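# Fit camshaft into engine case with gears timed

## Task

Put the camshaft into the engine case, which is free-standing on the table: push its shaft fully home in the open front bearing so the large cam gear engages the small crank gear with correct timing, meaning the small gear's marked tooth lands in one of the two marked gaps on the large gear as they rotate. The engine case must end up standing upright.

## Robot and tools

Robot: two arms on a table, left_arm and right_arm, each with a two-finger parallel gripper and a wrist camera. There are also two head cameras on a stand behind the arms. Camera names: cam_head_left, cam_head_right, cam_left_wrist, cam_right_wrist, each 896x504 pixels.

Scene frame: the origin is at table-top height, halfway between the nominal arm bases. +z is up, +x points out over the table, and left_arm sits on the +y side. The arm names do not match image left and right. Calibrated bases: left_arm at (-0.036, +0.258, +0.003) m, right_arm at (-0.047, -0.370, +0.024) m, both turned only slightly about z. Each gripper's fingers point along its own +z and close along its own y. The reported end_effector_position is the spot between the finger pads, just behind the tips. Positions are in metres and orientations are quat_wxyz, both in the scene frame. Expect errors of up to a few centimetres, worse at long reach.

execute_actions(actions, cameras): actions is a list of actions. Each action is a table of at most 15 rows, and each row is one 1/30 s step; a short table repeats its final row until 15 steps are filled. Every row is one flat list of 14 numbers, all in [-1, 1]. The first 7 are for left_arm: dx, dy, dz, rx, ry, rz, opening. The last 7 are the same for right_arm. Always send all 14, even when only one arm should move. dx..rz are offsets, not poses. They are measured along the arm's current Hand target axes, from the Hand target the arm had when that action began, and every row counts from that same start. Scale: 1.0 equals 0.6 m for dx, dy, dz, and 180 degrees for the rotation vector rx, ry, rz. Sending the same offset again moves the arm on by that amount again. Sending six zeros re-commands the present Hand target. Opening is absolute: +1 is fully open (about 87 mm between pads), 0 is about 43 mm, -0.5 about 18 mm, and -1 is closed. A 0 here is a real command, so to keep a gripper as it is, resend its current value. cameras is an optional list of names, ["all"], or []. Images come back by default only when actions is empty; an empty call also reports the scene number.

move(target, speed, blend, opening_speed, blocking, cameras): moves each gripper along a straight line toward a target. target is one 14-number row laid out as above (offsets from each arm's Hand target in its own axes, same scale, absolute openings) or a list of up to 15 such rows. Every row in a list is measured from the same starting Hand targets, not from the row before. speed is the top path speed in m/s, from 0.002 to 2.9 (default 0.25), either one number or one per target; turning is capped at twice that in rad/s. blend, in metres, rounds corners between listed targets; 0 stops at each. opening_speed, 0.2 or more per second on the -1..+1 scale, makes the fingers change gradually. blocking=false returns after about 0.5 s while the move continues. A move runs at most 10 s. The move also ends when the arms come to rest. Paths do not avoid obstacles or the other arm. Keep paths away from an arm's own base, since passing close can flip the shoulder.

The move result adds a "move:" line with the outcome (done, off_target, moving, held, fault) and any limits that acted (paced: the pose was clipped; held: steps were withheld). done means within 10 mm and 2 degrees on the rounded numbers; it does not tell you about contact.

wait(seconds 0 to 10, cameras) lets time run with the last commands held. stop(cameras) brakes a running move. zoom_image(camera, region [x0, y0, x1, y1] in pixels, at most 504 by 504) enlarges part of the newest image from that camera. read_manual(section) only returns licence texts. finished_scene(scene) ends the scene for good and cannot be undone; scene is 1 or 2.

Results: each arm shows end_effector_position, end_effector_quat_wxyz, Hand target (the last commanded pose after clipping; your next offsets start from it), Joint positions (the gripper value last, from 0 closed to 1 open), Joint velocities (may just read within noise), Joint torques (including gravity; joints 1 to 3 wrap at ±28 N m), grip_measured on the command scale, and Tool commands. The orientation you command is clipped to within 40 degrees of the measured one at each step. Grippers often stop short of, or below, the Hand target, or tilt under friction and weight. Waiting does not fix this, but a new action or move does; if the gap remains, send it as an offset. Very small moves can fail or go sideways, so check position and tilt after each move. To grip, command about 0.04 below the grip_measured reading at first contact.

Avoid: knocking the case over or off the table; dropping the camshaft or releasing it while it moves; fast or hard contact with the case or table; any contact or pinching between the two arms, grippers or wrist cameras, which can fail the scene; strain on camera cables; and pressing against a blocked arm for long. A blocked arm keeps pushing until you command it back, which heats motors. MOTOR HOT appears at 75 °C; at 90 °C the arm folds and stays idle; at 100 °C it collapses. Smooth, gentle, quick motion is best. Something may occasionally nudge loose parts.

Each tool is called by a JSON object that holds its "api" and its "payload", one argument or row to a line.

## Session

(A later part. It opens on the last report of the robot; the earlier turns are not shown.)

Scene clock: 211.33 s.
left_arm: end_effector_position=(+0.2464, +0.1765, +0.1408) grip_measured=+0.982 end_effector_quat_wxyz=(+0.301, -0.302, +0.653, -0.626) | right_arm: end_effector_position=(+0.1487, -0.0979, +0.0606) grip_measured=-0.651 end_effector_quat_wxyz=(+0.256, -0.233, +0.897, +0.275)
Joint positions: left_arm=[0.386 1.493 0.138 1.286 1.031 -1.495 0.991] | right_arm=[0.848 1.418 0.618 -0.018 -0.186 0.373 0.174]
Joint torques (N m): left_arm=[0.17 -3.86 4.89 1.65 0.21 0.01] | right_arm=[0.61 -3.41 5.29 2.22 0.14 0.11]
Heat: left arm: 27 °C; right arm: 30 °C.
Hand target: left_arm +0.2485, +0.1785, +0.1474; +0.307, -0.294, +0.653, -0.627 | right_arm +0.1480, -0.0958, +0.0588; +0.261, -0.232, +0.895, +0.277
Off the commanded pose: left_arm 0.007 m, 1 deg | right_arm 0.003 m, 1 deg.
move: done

{"api": "move", "payload": {
  "target": [
    [-0.09,0.003,-0.02,0,0,0,1,-0.059,0.0375,-0.071,0,0,0,-0.74],
    [-0.18,0.006,-0.04,0,0,0,1,-0.342,0.215,0.178,0.1467,0.2343,0.0553,-0.74]
  ],
  "blend": [0.02,0],
  "speed": 0.2,
  "cameras": ["all"]
}}

Scene clock: 246.73 s.
left_arm: end_effector_position=(+0.2975, +0.2733, +0.1477) grip_measured=+0.982 end_effector_quat_wxyz=(+0.307, -0.297, +0.651, -0.628) | right_arm: end_effector_position=(+0.2643, +0.1065, +0.1353) grip_measured=-0.651 end_effector_quat_wxyz=(+0.144, -0.130, +0.961, +0.196)
Joint positions: left_arm=[0.659 1.764 0.497 1.177 1.303 -1.459 0.991] | right_arm=[0.967 2.64 2.827 -1.27 -0.07 0.674 0.174]
Joint torques (N m): left_arm=[0.16 -3.95 5.24 1.49 0.24 0.13] | right_arm=[0.46 -10.99 9.95 1.86 0.03 0.18]
Heat: left arm: 27 °C; right arm: 30 °C.
Hand target: left_arm +0.2991, +0.2770, +0.1477; +0.307, -0.294, +0.653, -0.628 | right_arm +0.2671, +0.1210, +0.1535; -0.055, -0.175, +0.983, -0.010
Off the commanded pose: left_arm 0.004 m, 0 deg | right_arm 0.023 m, 33 deg.
elbow stopped short (right arm): the move would have taken joint 3 (elbow) straighter than the controller allows.
move: off_target (right_arm)

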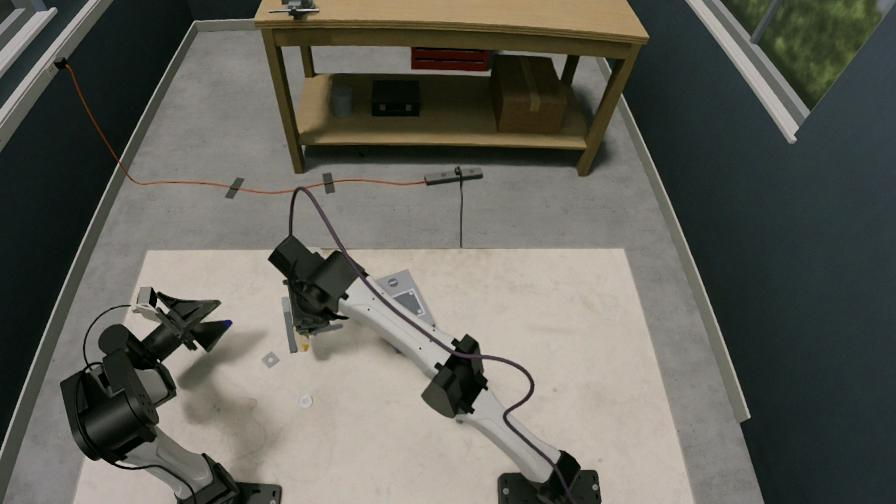

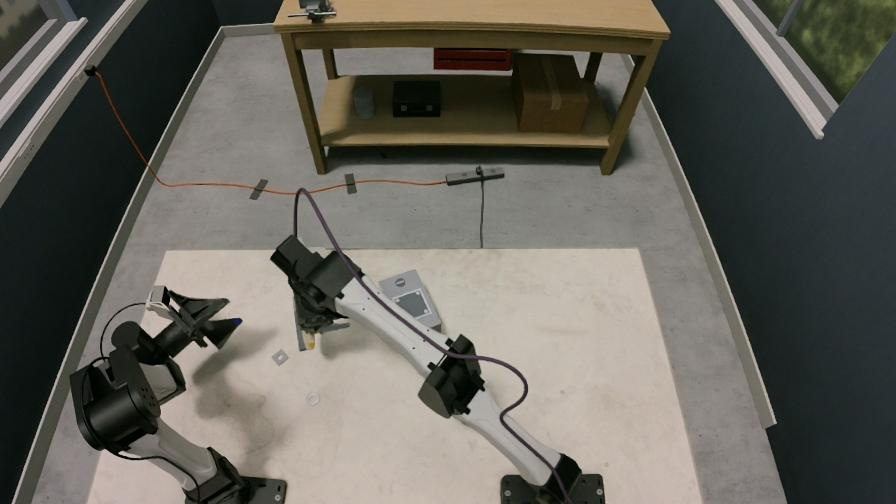

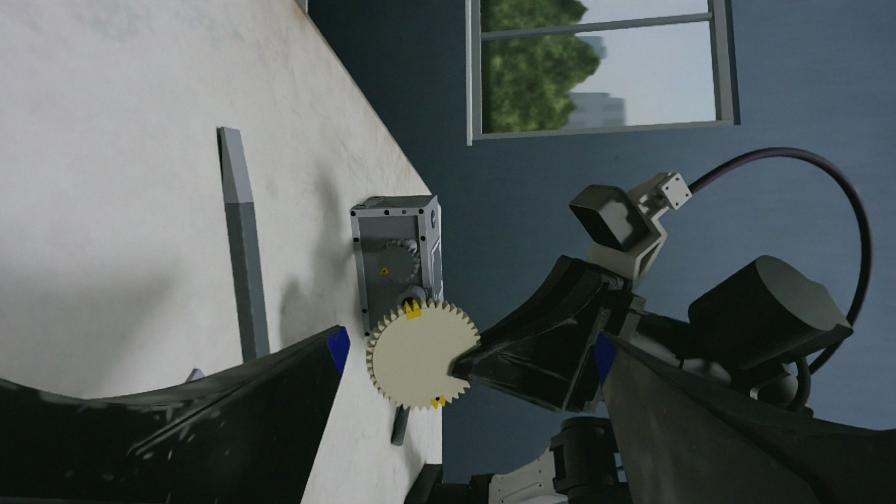

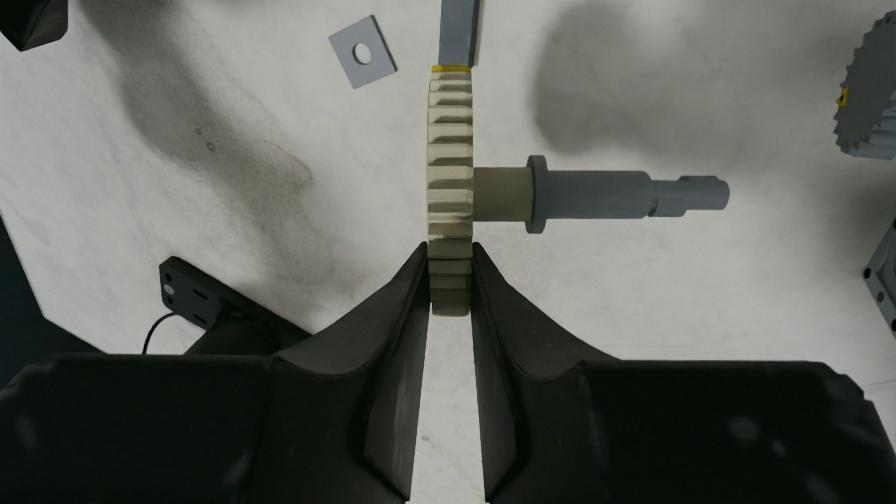

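{"api": "zoom_image", "payload": {
  "camera": "cam_left_wrist",
  "region": [340, 190, 500, 350]
}}

{"api": "zoom_image", "payload": {
  "camera": "cam_left_wrist",
  "region": [360, 280, 500, 420]
}}

Scaled by 3.150 from the camera's 896x504 image, which has a finer 1280x720 frame.

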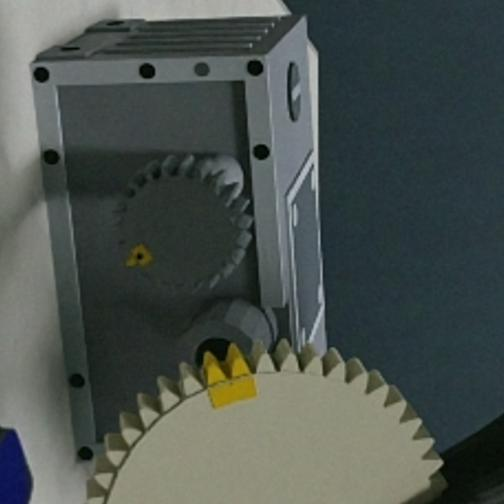

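Scaled by 3.600 from the camera's 896x504 image, which has a finer 1280x720 frame.

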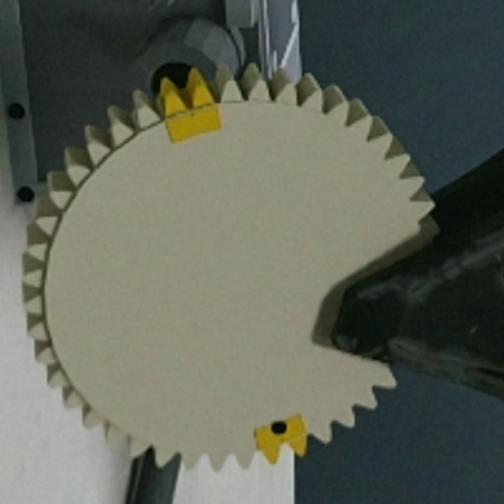

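{"api": "move", "payload": {
  "target": [
    [0,0,0,0,0,0,1,0.193,-0.053,0.0445,-0.06,-0.012,-0.0045,-0.74],
    [0,0,0,0,0,0,1,0.235,-0.182,0.117,-0.122,-0.0247,-0.009,-0.74]
  ],
  "blend": [0.02,0],
  "speed": 0.2,
  "cameras": ["all"]
}}

Scene clock: 307.77 s.
left_arm: end_effector_position=(+0.2974, +0.2733, +0.1476) grip_measured=+0.982 end_effector_quat_wxyz=(+0.306, -0.297, +0.651, -0.628) | right_arm: end_effector_position=(+0.1681, -0.0366, +0.0844) grip_measured=-0.651 end_effector_quat_wxyz=(-0.061, -0.167, +0.970, +0.164)
Joint positions: left_arm=[0.659 1.764 0.497 1.177 1.303 -1.458 0.991] | right_arm=[0.847 2.105 1.687 -1.051 -0.337 0.482 0.174]
Joint torques (N m): left_arm=[0.17 -3.97 5.26 1.49 0.24 0.12] | right_arm=[0.1 -11.17 5.39 0.95 -0.21 -0.06]
Heat: left arm: 27 °C; right arm: 33 °C.
Hand target: left_arm +0.2991, +0.2770, +0.1477; +0.307, -0.294, +0.653, -0.628 | right_arm +0.1661, -0.0326, +0.0995; -0.049, -0.175, +0.966, +0.185
Off the commanded pose: left_arm 0.004 m, 0 deg | right_arm 0.016 m, 3 deg.
elbow stopped short (right arm): the move would have taken joint 3 (elbow) straighter than the controller allows.
move: off_target (right_arm)

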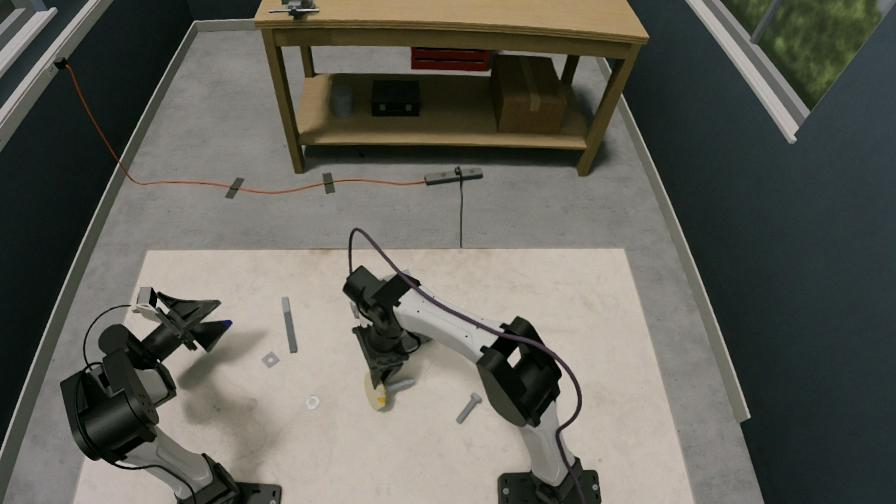

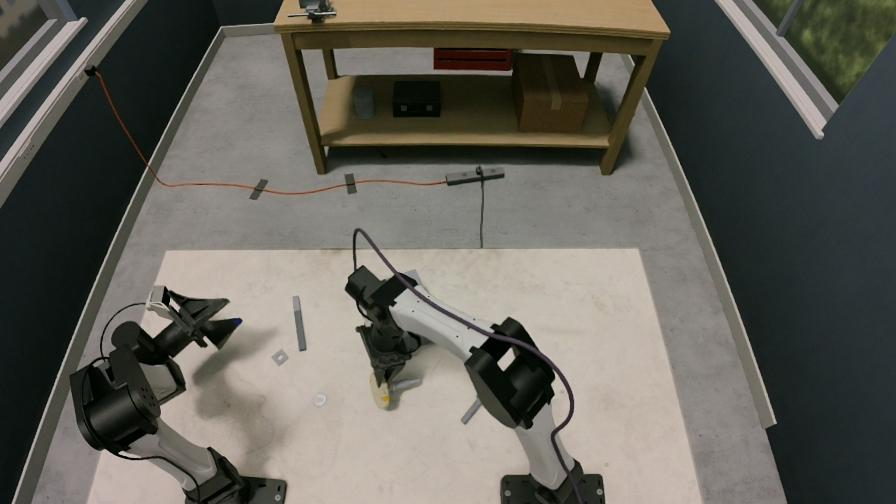

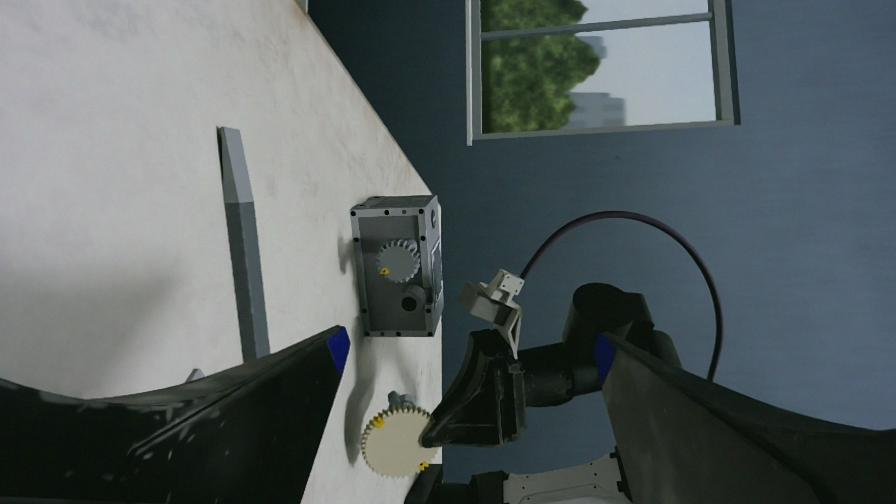

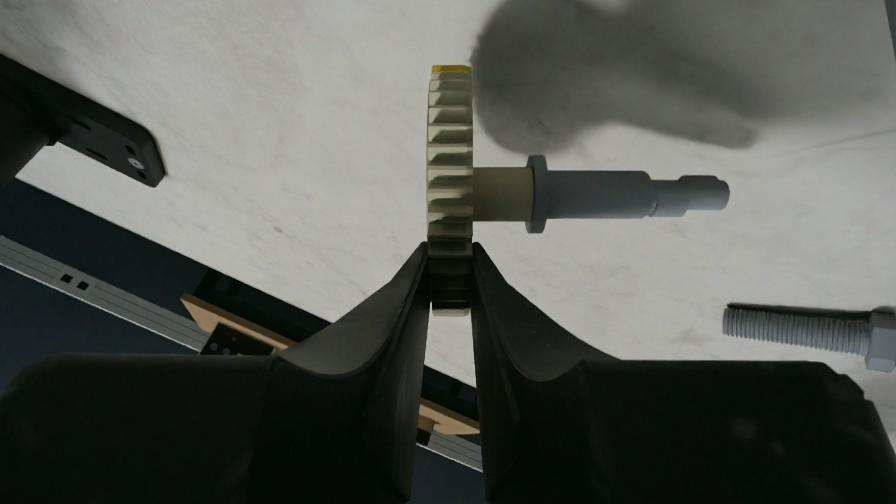

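{"api": "move", "payload": {
  "target": [0,0,0,0,0,0,1,-0.001,-0.009,0.0225,0,0,0,-0.74],
  "speed": 0.05,
  "cameras": ["cam_left_wrist","cam_right_wrist"]
}}

{"api": "zoom_image", "payload": {
  "camera": "cam_left_wrist",
  "region": [340, 360, 460, 490]
}}

Scene clock: 314.17 s.
left_arm: end_effector_position=(+0.2974, +0.2733, +0.1476) grip_measured=+0.982 end_effector_quat_wxyz=(+0.306, -0.297, +0.651, -0.628) | right_arm: end_effector_position=(+0.1682, -0.0364, +0.0739) grip_measured=-0.651 end_effector_quat_wxyz=(-0.057, -0.167, +0.970, +0.167)
Joint positions: left_arm=[0.659 1.764 0.497 1.177 1.303 -1.458 0.991] | right_arm=[0.847 2.105 1.645 -0.999 -0.338 0.482 0.174]
Joint torques (N m): left_arm=[0.17 -3.95 5.22 1.49 0.24 0.13] | right_arm=[0.14 -10.45 5.37 0.96 -0.23 -0.03]
Heat: left arm: 27 °C; right arm: 35 °C.
Hand target: left_arm +0.2991, +0.2770, +0.1477; +0.307, -0.294, +0.653, -0.628 | right_arm +0.1662, -0.0325, +0.0849; -0.049, -0.175, +0.966, +0.185
Off the commanded pose: left_arm 0.004 m, 0 deg | right_arm 0.012 m, 2 deg.
move: off_target (right_arm)
Images, in order (width x height): cam_left_wrist 896x504, cam_right_wrist 896x504.

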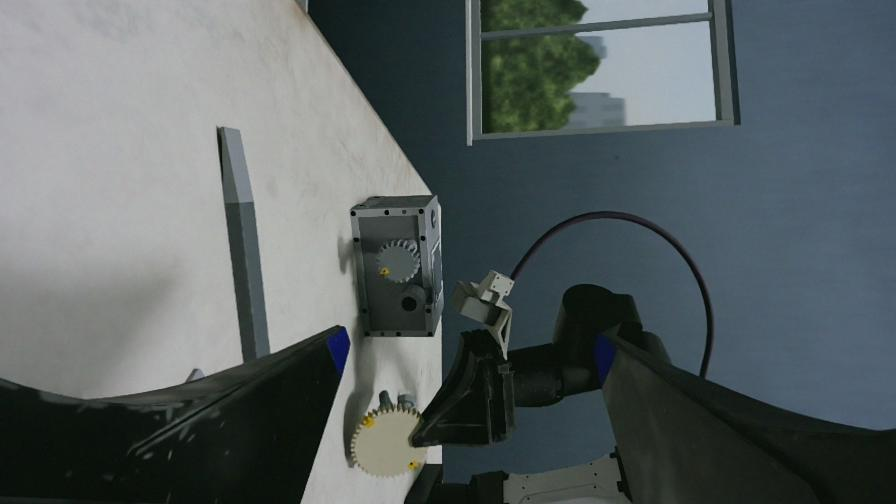

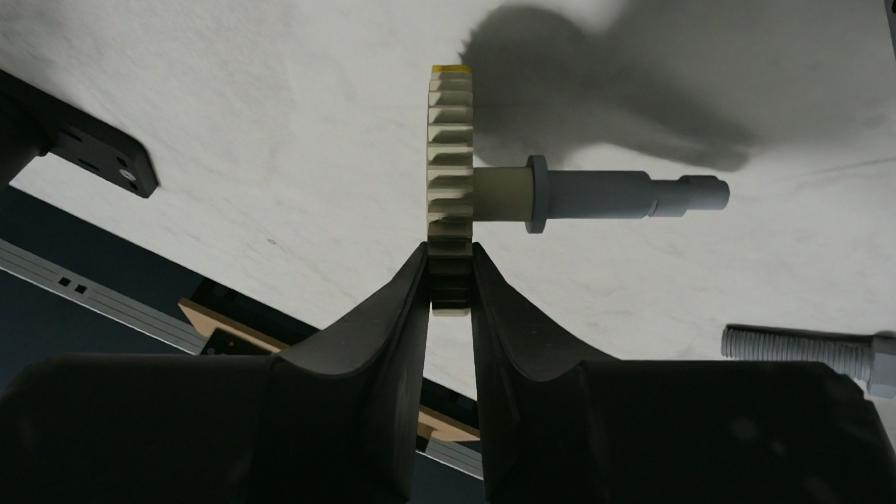

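Scaled by 3.877 from the camera's 896x504 image, which has a finer 1280x720 frame.

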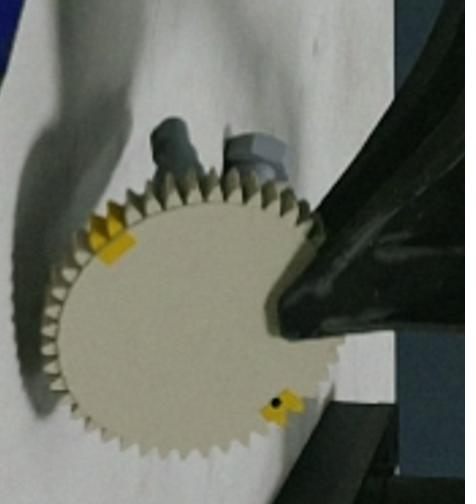

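{"api": "move", "payload": {
  "target": [0,0,0,0,0,0,1,0,-0.004,0.0105,0,0,0,-0.74],
  "speed": 0.05,
  "cameras": ["cam_left_wrist","cam_right_wrist"]
}}

{"api": "zoom_image", "payload": {
  "camera": "cam_left_wrist",
  "region": [340, 360, 460, 490]
}}

Scene clock: 322.43 s.
left_arm: end_effector_position=(+0.2974, +0.2733, +0.1476) grip_measured=+0.982 end_effector_quat_wxyz=(+0.306, -0.297, +0.651, -0.628) | right_arm: end_effector_position=(+0.1682, -0.0364, +0.0691) grip_measured=-0.651 end_effector_quat_wxyz=(-0.055, -0.168, +0.970, +0.169)
Joint positions: left_arm=[0.659 1.764 0.497 1.177 1.303 -1.458 0.991] | right_arm=[0.847 2.105 1.625 -0.974 -0.338 0.482 0.174]
Joint torques (N m): left_arm=[0.18 -3.93 5.23 1.49 0.24 0.12] | right_arm=[0.17 -9.98 5.44 0.98 -0.24 -0.03]
Heat: left arm: 27 °C; right arm: 37 °C.
Hand target: left_arm +0.2991, +0.2770, +0.1477; +0.307, -0.294, +0.653, -0.628 | right_arm +0.1660, -0.0324, +0.0782; -0.049, -0.175, +0.966, +0.185
Off the commanded pose: left_arm 0.004 m, 0 deg | right_arm 0.010 m, 2 deg.
move: done
Images, in order (width x height): cam_left_wrist 896x504, cam_right_wrist 896x504.

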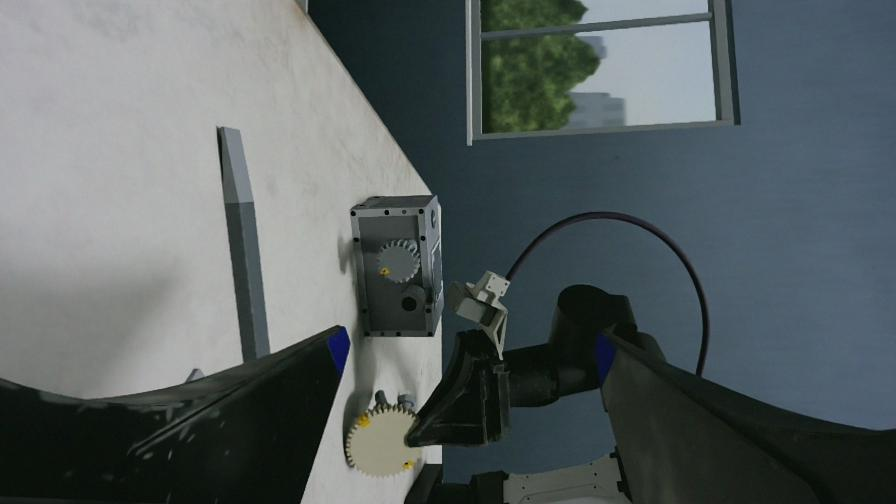

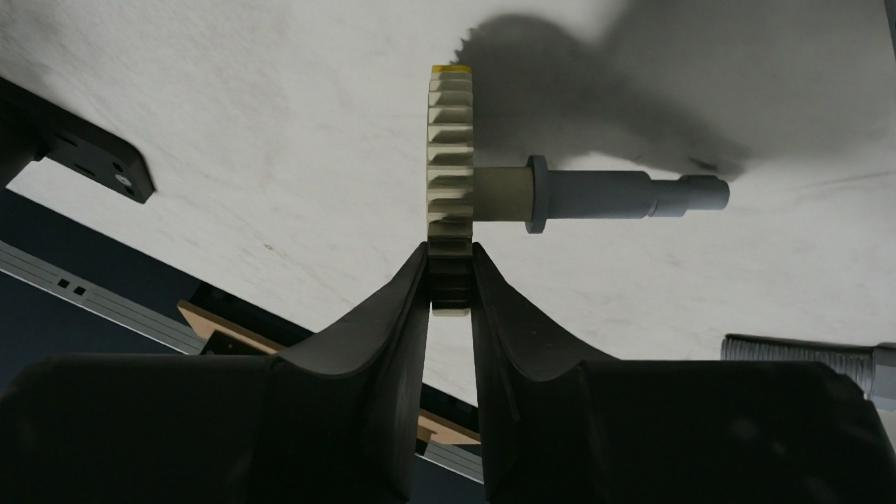

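Scaled by 3.877 from the camera's 896x504 image, which has a finer 1280x720 frame.

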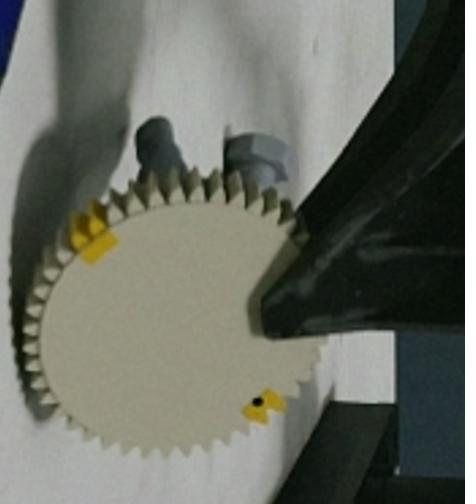

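{"api": "move", "payload": {
  "target": [0,0,0,0,0,0,1,0,-0.003,0.008,0,0,0,-0.74],
  "speed": 0.05,
  "cameras": ["cam_left_wrist","cam_right_wrist"]
}}

{"api": "zoom_image", "payload": {
  "camera": "cam_left_wrist",
  "region": [340, 360, 460, 490]
}}

Scene clock: 327.67 s.
left_arm: end_effector_position=(+0.2974, +0.2733, +0.1476) grip_measured=+0.982 end_effector_quat_wxyz=(+0.306, -0.297, +0.651, -0.628) | right_arm: end_effector_position=(+0.1674, -0.0346, +0.0680) grip_measured=-0.651 end_effector_quat_wxyz=(-0.056, -0.168, +0.968, +0.175)
Joint positions: left_arm=[0.659 1.764 0.497 1.177 1.303 -1.458 0.991] | right_arm=[0.847 2.105 1.617 -0.961 -0.35 0.482 0.174]
Joint torques (N m): left_arm=[0.17 -3.97 5.24 1.5 0.25 0.12] | right_arm=[0.21 -9.66 4.86 1.07 -0.12 -0.01]
Heat: left arm: 27 °C; right arm: 37 °C.
Hand target: left_arm +0.2991, +0.2770, +0.1477; +0.307, -0.294, +0.653, -0.628 | right_arm +0.1658, -0.0323, +0.0731; -0.049, -0.175, +0.966, +0.185
Off the commanded pose: left_arm 0.004 m, 0 deg | right_arm 0.006 m, 2 deg.
move: done
Images, in order (width x height): cam_left_wrist 896x504, cam_right_wrist 896x504.

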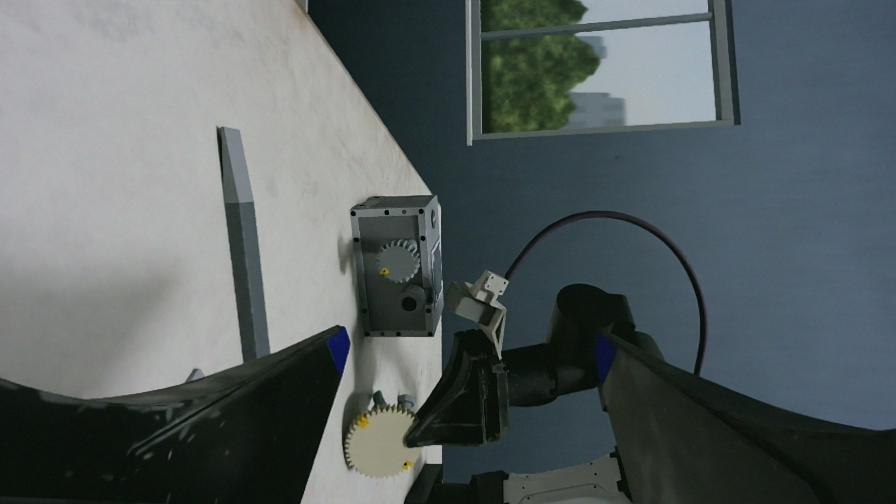

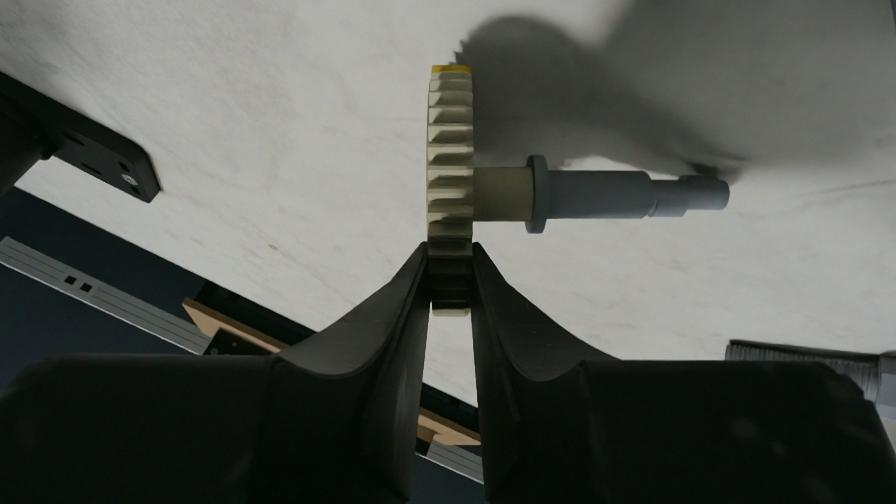

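Scaled by 3.877 from the camera's 896x504 image, which has a finer 1280x720 frame.

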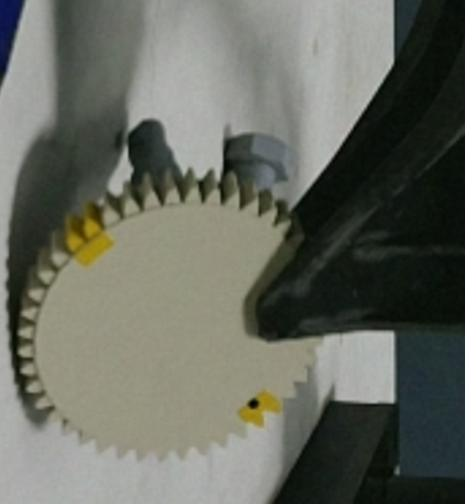

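{"api": "move", "payload": {
  "target": [0,0,0,0,0,0,1,0,-0.003,0.007,0,0,0,-0.74],
  "speed": 0.05,
  "cameras": ["cam_left_wrist","cam_right_wrist"]
}}

{"api": "zoom_image", "payload": {
  "camera": "cam_left_wrist",
  "region": [340, 360, 460, 490]
}}

Scene clock: 334.50 s.
left_arm: end_effector_position=(+0.2974, +0.2733, +0.1476) grip_measured=+0.982 end_effector_quat_wxyz=(+0.306, -0.297, +0.651, -0.628) | right_arm: end_effector_position=(+0.1660, -0.0329, +0.0673) grip_measured=-0.651 end_effector_quat_wxyz=(-0.059, -0.169, +0.967, +0.181)
Joint positions: left_arm=[0.659 1.764 0.497 1.177 1.303 -1.458 0.991] | right_arm=[0.847 2.105 1.61 -0.95 -0.363 0.482 0.174]
Joint torques (N m): left_arm=[0.18 -3.96 5.23 1.49 0.24 0.12] | right_arm=[0.2 -9.36 4.33 1.16 0.02 -0.02]
Heat: left arm: 27 °C; right arm: 37 °C.
Hand target: left_arm +0.2991, +0.2770, +0.1477; +0.307, -0.294, +0.653, -0.628 | right_arm +0.1657, -0.0325, +0.0685; -0.049, -0.175, +0.966, +0.185
Off the commanded pose: left_arm 0.004 m, 0 deg | right_arm 0.001 m, 1 deg.
move: done
Images, in order (width x height): cam_left_wrist 896x504, cam_right_wrist 896x504.

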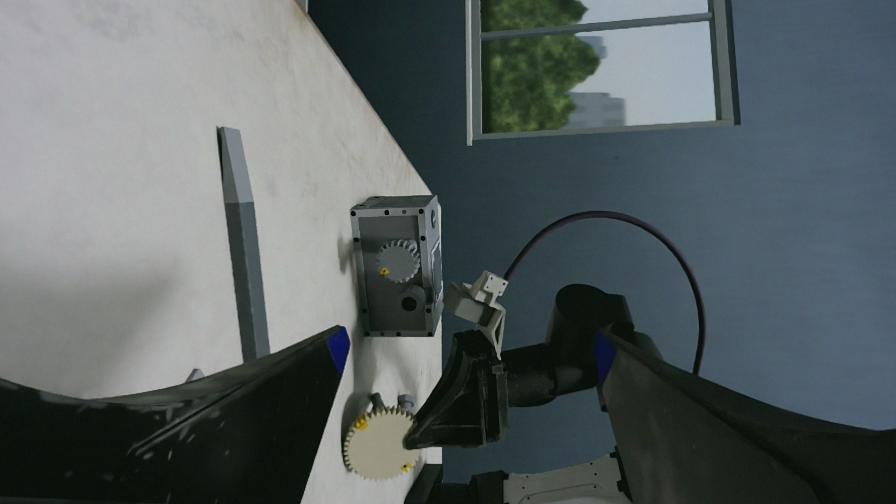

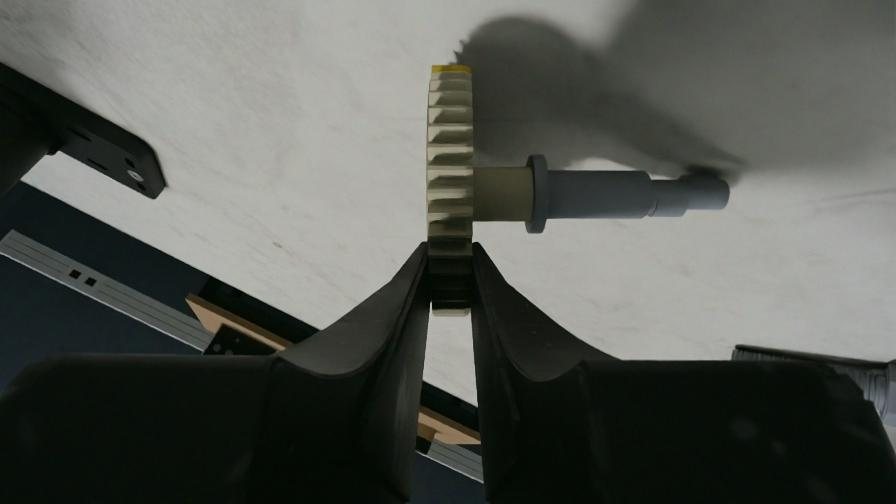

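Scaled by 3.877 from the camera's 896x504 image, which has a finer 1280x720 frame.

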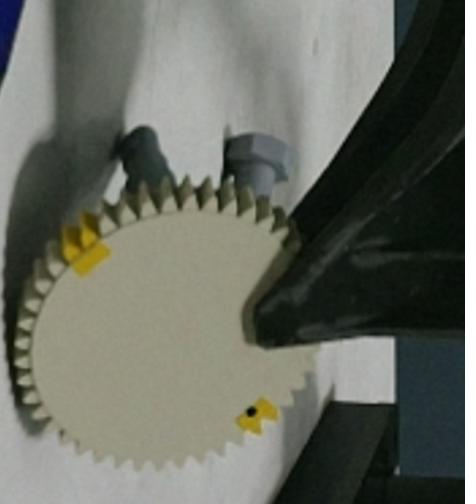

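{"api": "move", "payload": {
  "target": [0,0,0,0,0,0,1,0,-0.0015,0.005,0,0,0,-0.74],
  "speed": 0.05,
  "cameras": ["cam_left_wrist","cam_right_wrist"]
}}

{"api": "zoom_image", "payload": {
  "camera": "cam_left_wrist",
  "region": [340, 360, 460, 490]
}}

Scene clock: 345.10 s.
left_arm: end_effector_position=(+0.2974, +0.2733, +0.1476) grip_measured=+0.982 end_effector_quat_wxyz=(+0.306, -0.297, +0.651, -0.628) | right_arm: end_effector_position=(+0.1659, -0.0329, +0.0671) grip_measured=-0.651 end_effector_quat_wxyz=(-0.058, -0.169, +0.967, +0.182)
Joint positions: left_arm=[0.659 1.764 0.497 1.177 1.303 -1.458 0.991] | right_arm=[0.847 2.103 1.605 -0.945 -0.364 0.482 0.174]
Joint torques (N m): left_arm=[0.18 -3.96 5.24 1.5 0.23 0.12] | right_arm=[0.27 -8.87 4.1 1.22 0 -0.04]
Heat: left arm: 27 °C; right arm: 37 °C.
Hand target: left_arm +0.2991, +0.2770, +0.1477; +0.307, -0.294, +0.653, -0.628 | right_arm +0.1655, -0.0323, +0.0653; -0.049, -0.175, +0.966, +0.185
Off the commanded pose: left_arm 0.004 m, 0 deg | right_arm 0.002 m, 1 deg.
move: done
Images, in order (width x height): cam_left_wrist 896x504, cam_right_wrist 896x504.

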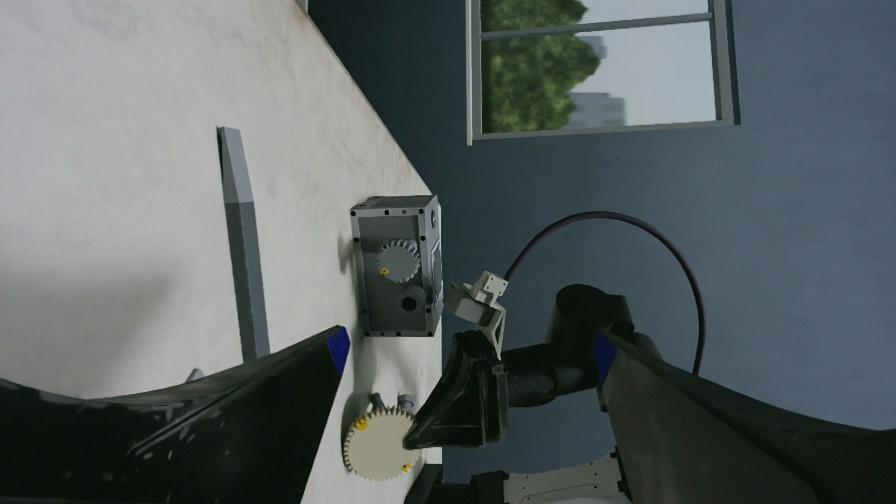

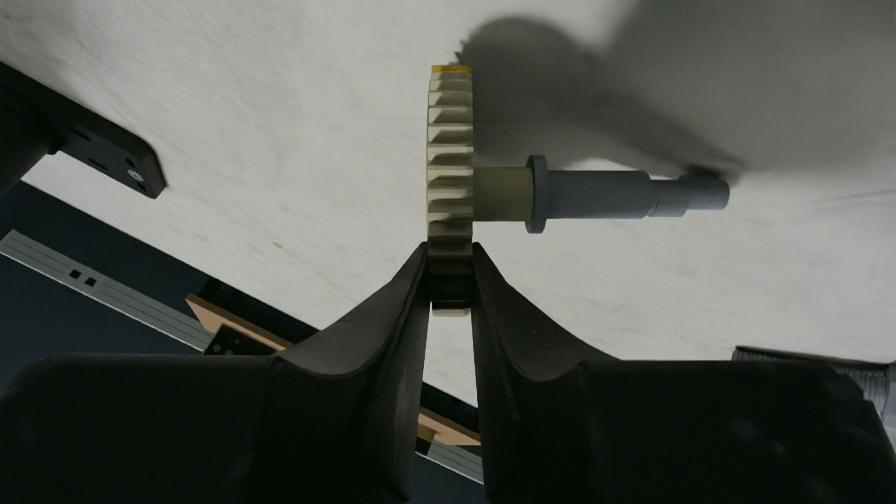

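Scaled by 3.877 from the camera's 896x504 image, which has a finer 1280x720 frame.

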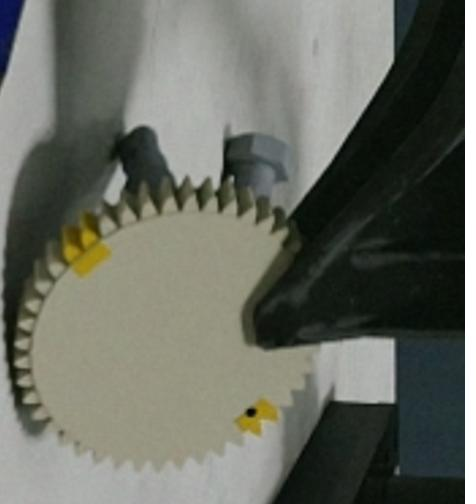

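{"api": "move", "payload": {
  "target": [
    [0,0,0,0,0,0,1,0,0,0,0,0,0,-0.5],
    [0,0,0,0,0,0,1,0,0,0,0,0,0,0]
  ],
  "opening_speed": 0.3,
  "cameras": ["cam_left_wrist","cam_right_wrist"]
}}

Scene clock: 355.53 s.
left_arm: end_effector_position=(+0.2974, +0.2733, +0.1476) grip_measured=+0.982 end_effector_quat_wxyz=(+0.306, -0.297, +0.651, -0.628) | right_arm: end_effector_position=(+0.1658, -0.0329, +0.0643) grip_measured=+0.000 end_effector_quat_wxyz=(-0.057, -0.169, +0.967, +0.183)
Joint positions: left_arm=[0.659 1.764 0.497 1.177 1.303 -1.458 0.991] | right_arm=[0.847 2.103 1.593 -0.93 -0.364 0.482 0.5]
Joint torques (N m): left_arm=[0.14 -3.96 5.23 1.5 0.24 0.12] | right_arm=[0.28 -8.92 5 1.06 0.01 -0.01]
Heat: left arm: 27 °C; right arm: 34 °C.
Hand target: left_arm +0.2991, +0.2770, +0.1477; +0.307, -0.294, +0.653, -0.628 | right_arm +0.1654, -0.0323, +0.0653; -0.049, -0.175, +0.966, +0.185
Off the commanded pose: left_arm 0.004 m, 0 deg | right_arm 0.001 m, 1 deg.
move: done
Images, in order (width x height): cam_left_wrist 896x504, cam_right_wrist 896x504.

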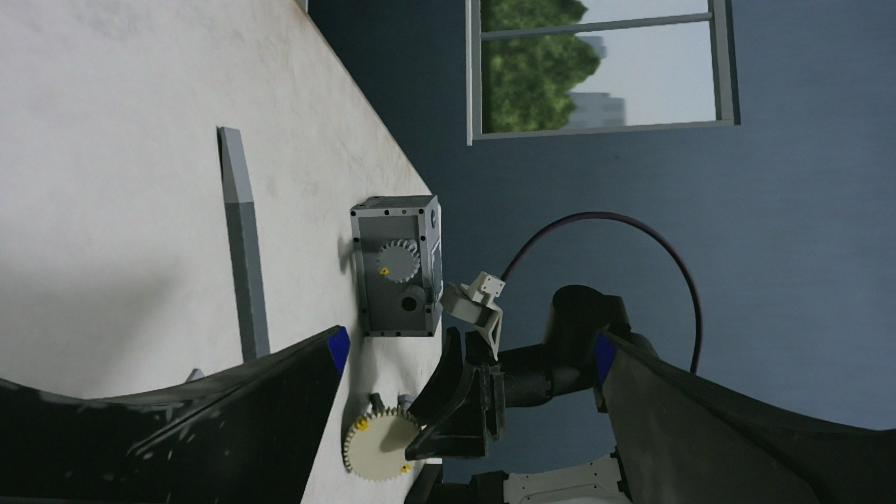

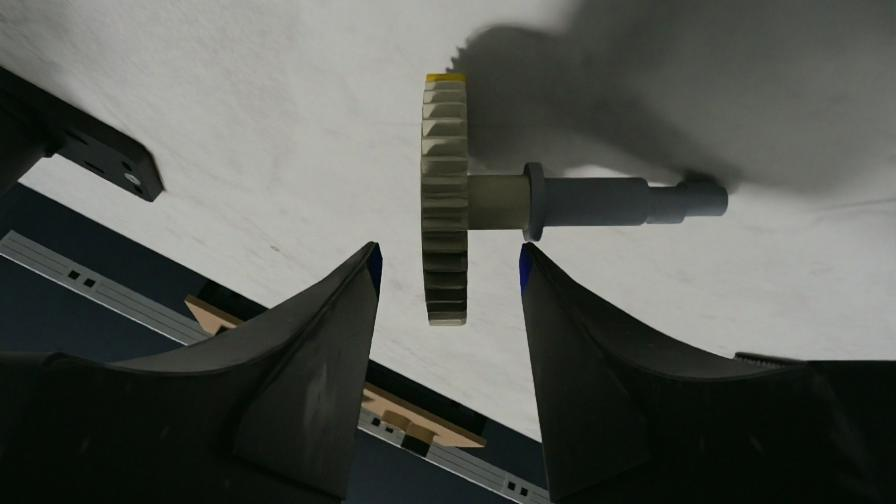

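{"api": "move", "payload": {
  "target": [
    [0,0,0,0,0,0,1,0,0,-0.16,0,0,0,0],
    [0,0,0,0,0,0,1,0.14,-0.395,-0.398,0,0,0,0]
  ],
  "blend": [0.02,0],
  "speed": [0.1,0.3],
  "cameras": ["all"]
}}

Scene clock: 384.53 s.
left_arm: end_effector_position=(+0.2974, +0.2733, +0.1476) grip_measured=+0.982 end_effector_quat_wxyz=(+0.306, -0.297, +0.651, -0.628) | right_arm: end_effector_position=(+0.2022, -0.3486, +0.1927) grip_measured=+0.000 end_effector_quat_wxyz=(-0.009, -0.157, +0.972, +0.176)
Joint positions: left_arm=[0.659 1.764 0.497 1.177 1.303 -1.458 0.991] | right_arm=[-0.041 1.724 1.618 -1.571 -0.339 -0.422 0.5]
Joint torques (N m): left_arm=[0.17 -3.96 5.23 1.5 0.23 0.12] | right_arm=[0.16 -6.82 6.95 0.32 -0.04 -0.07]
Heat: left arm: 26 °C; right arm: 32 °C.
Hand target: left_arm +0.2991, +0.2770, +0.1477; +0.307, -0.294, +0.653, -0.628 | right_arm +0.2011, -0.3497, +0.2004; -0.049, -0.175, +0.966, +0.185
Off the commanded pose: left_arm 0.004 m, 0 deg | right_arm 0.008 m, 5 deg.
joint sent to its limit (right arm) — joint 4 (wrist pitch), lower limit. The joint targets are off in orientation, not in position.
move: off_target (right_arm)

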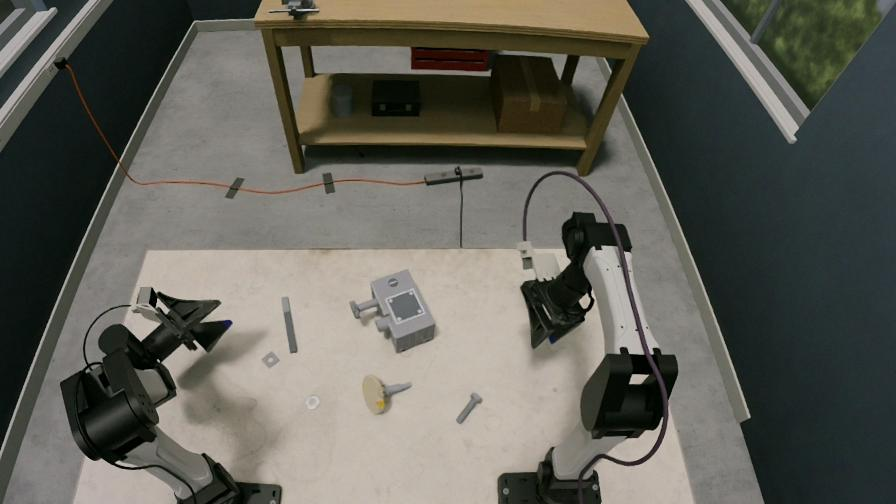

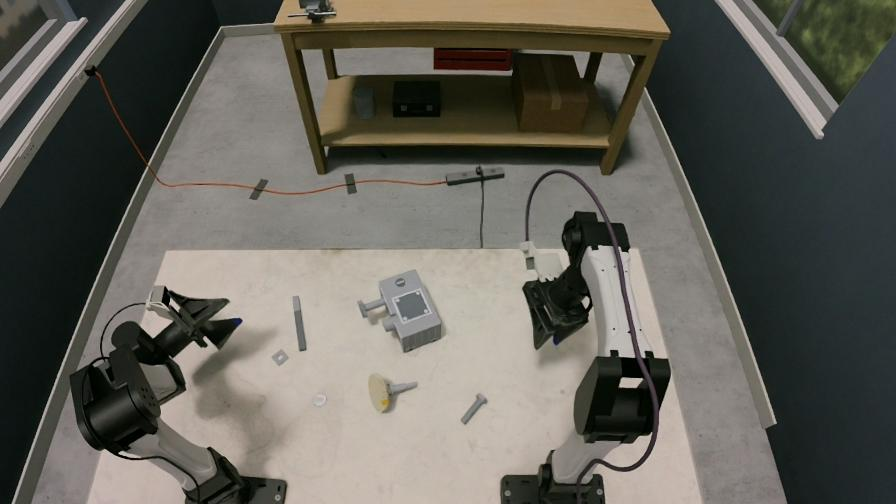

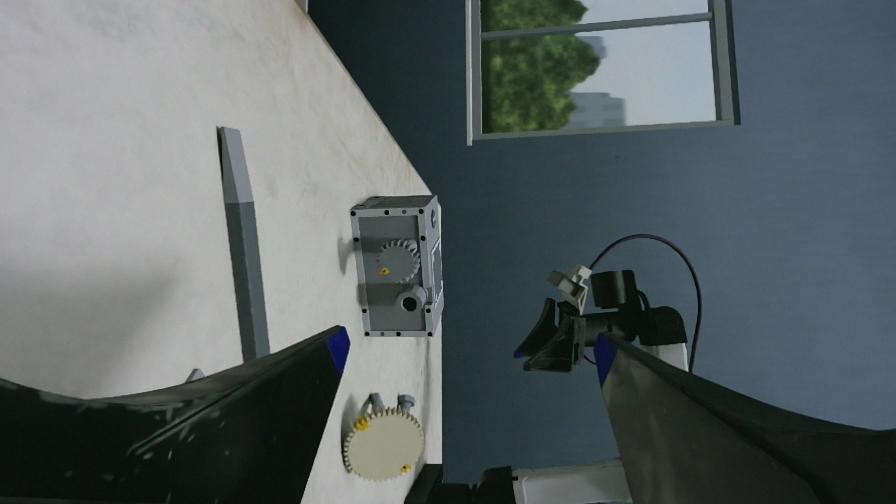

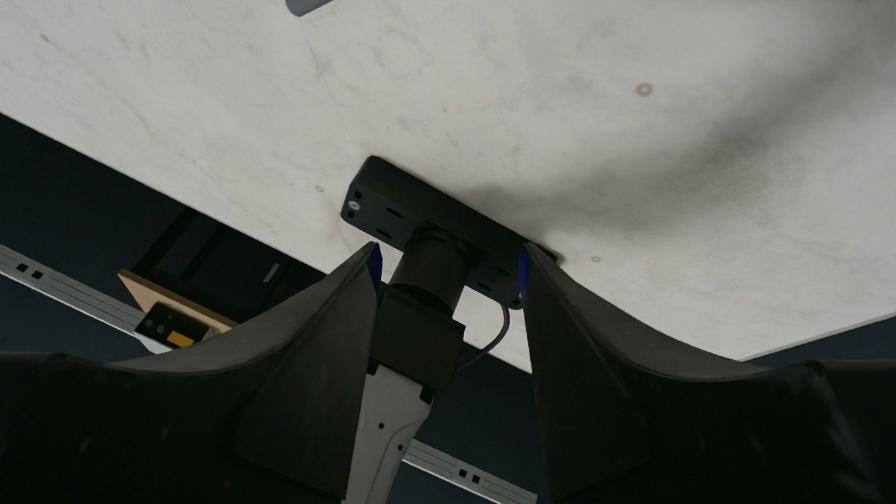

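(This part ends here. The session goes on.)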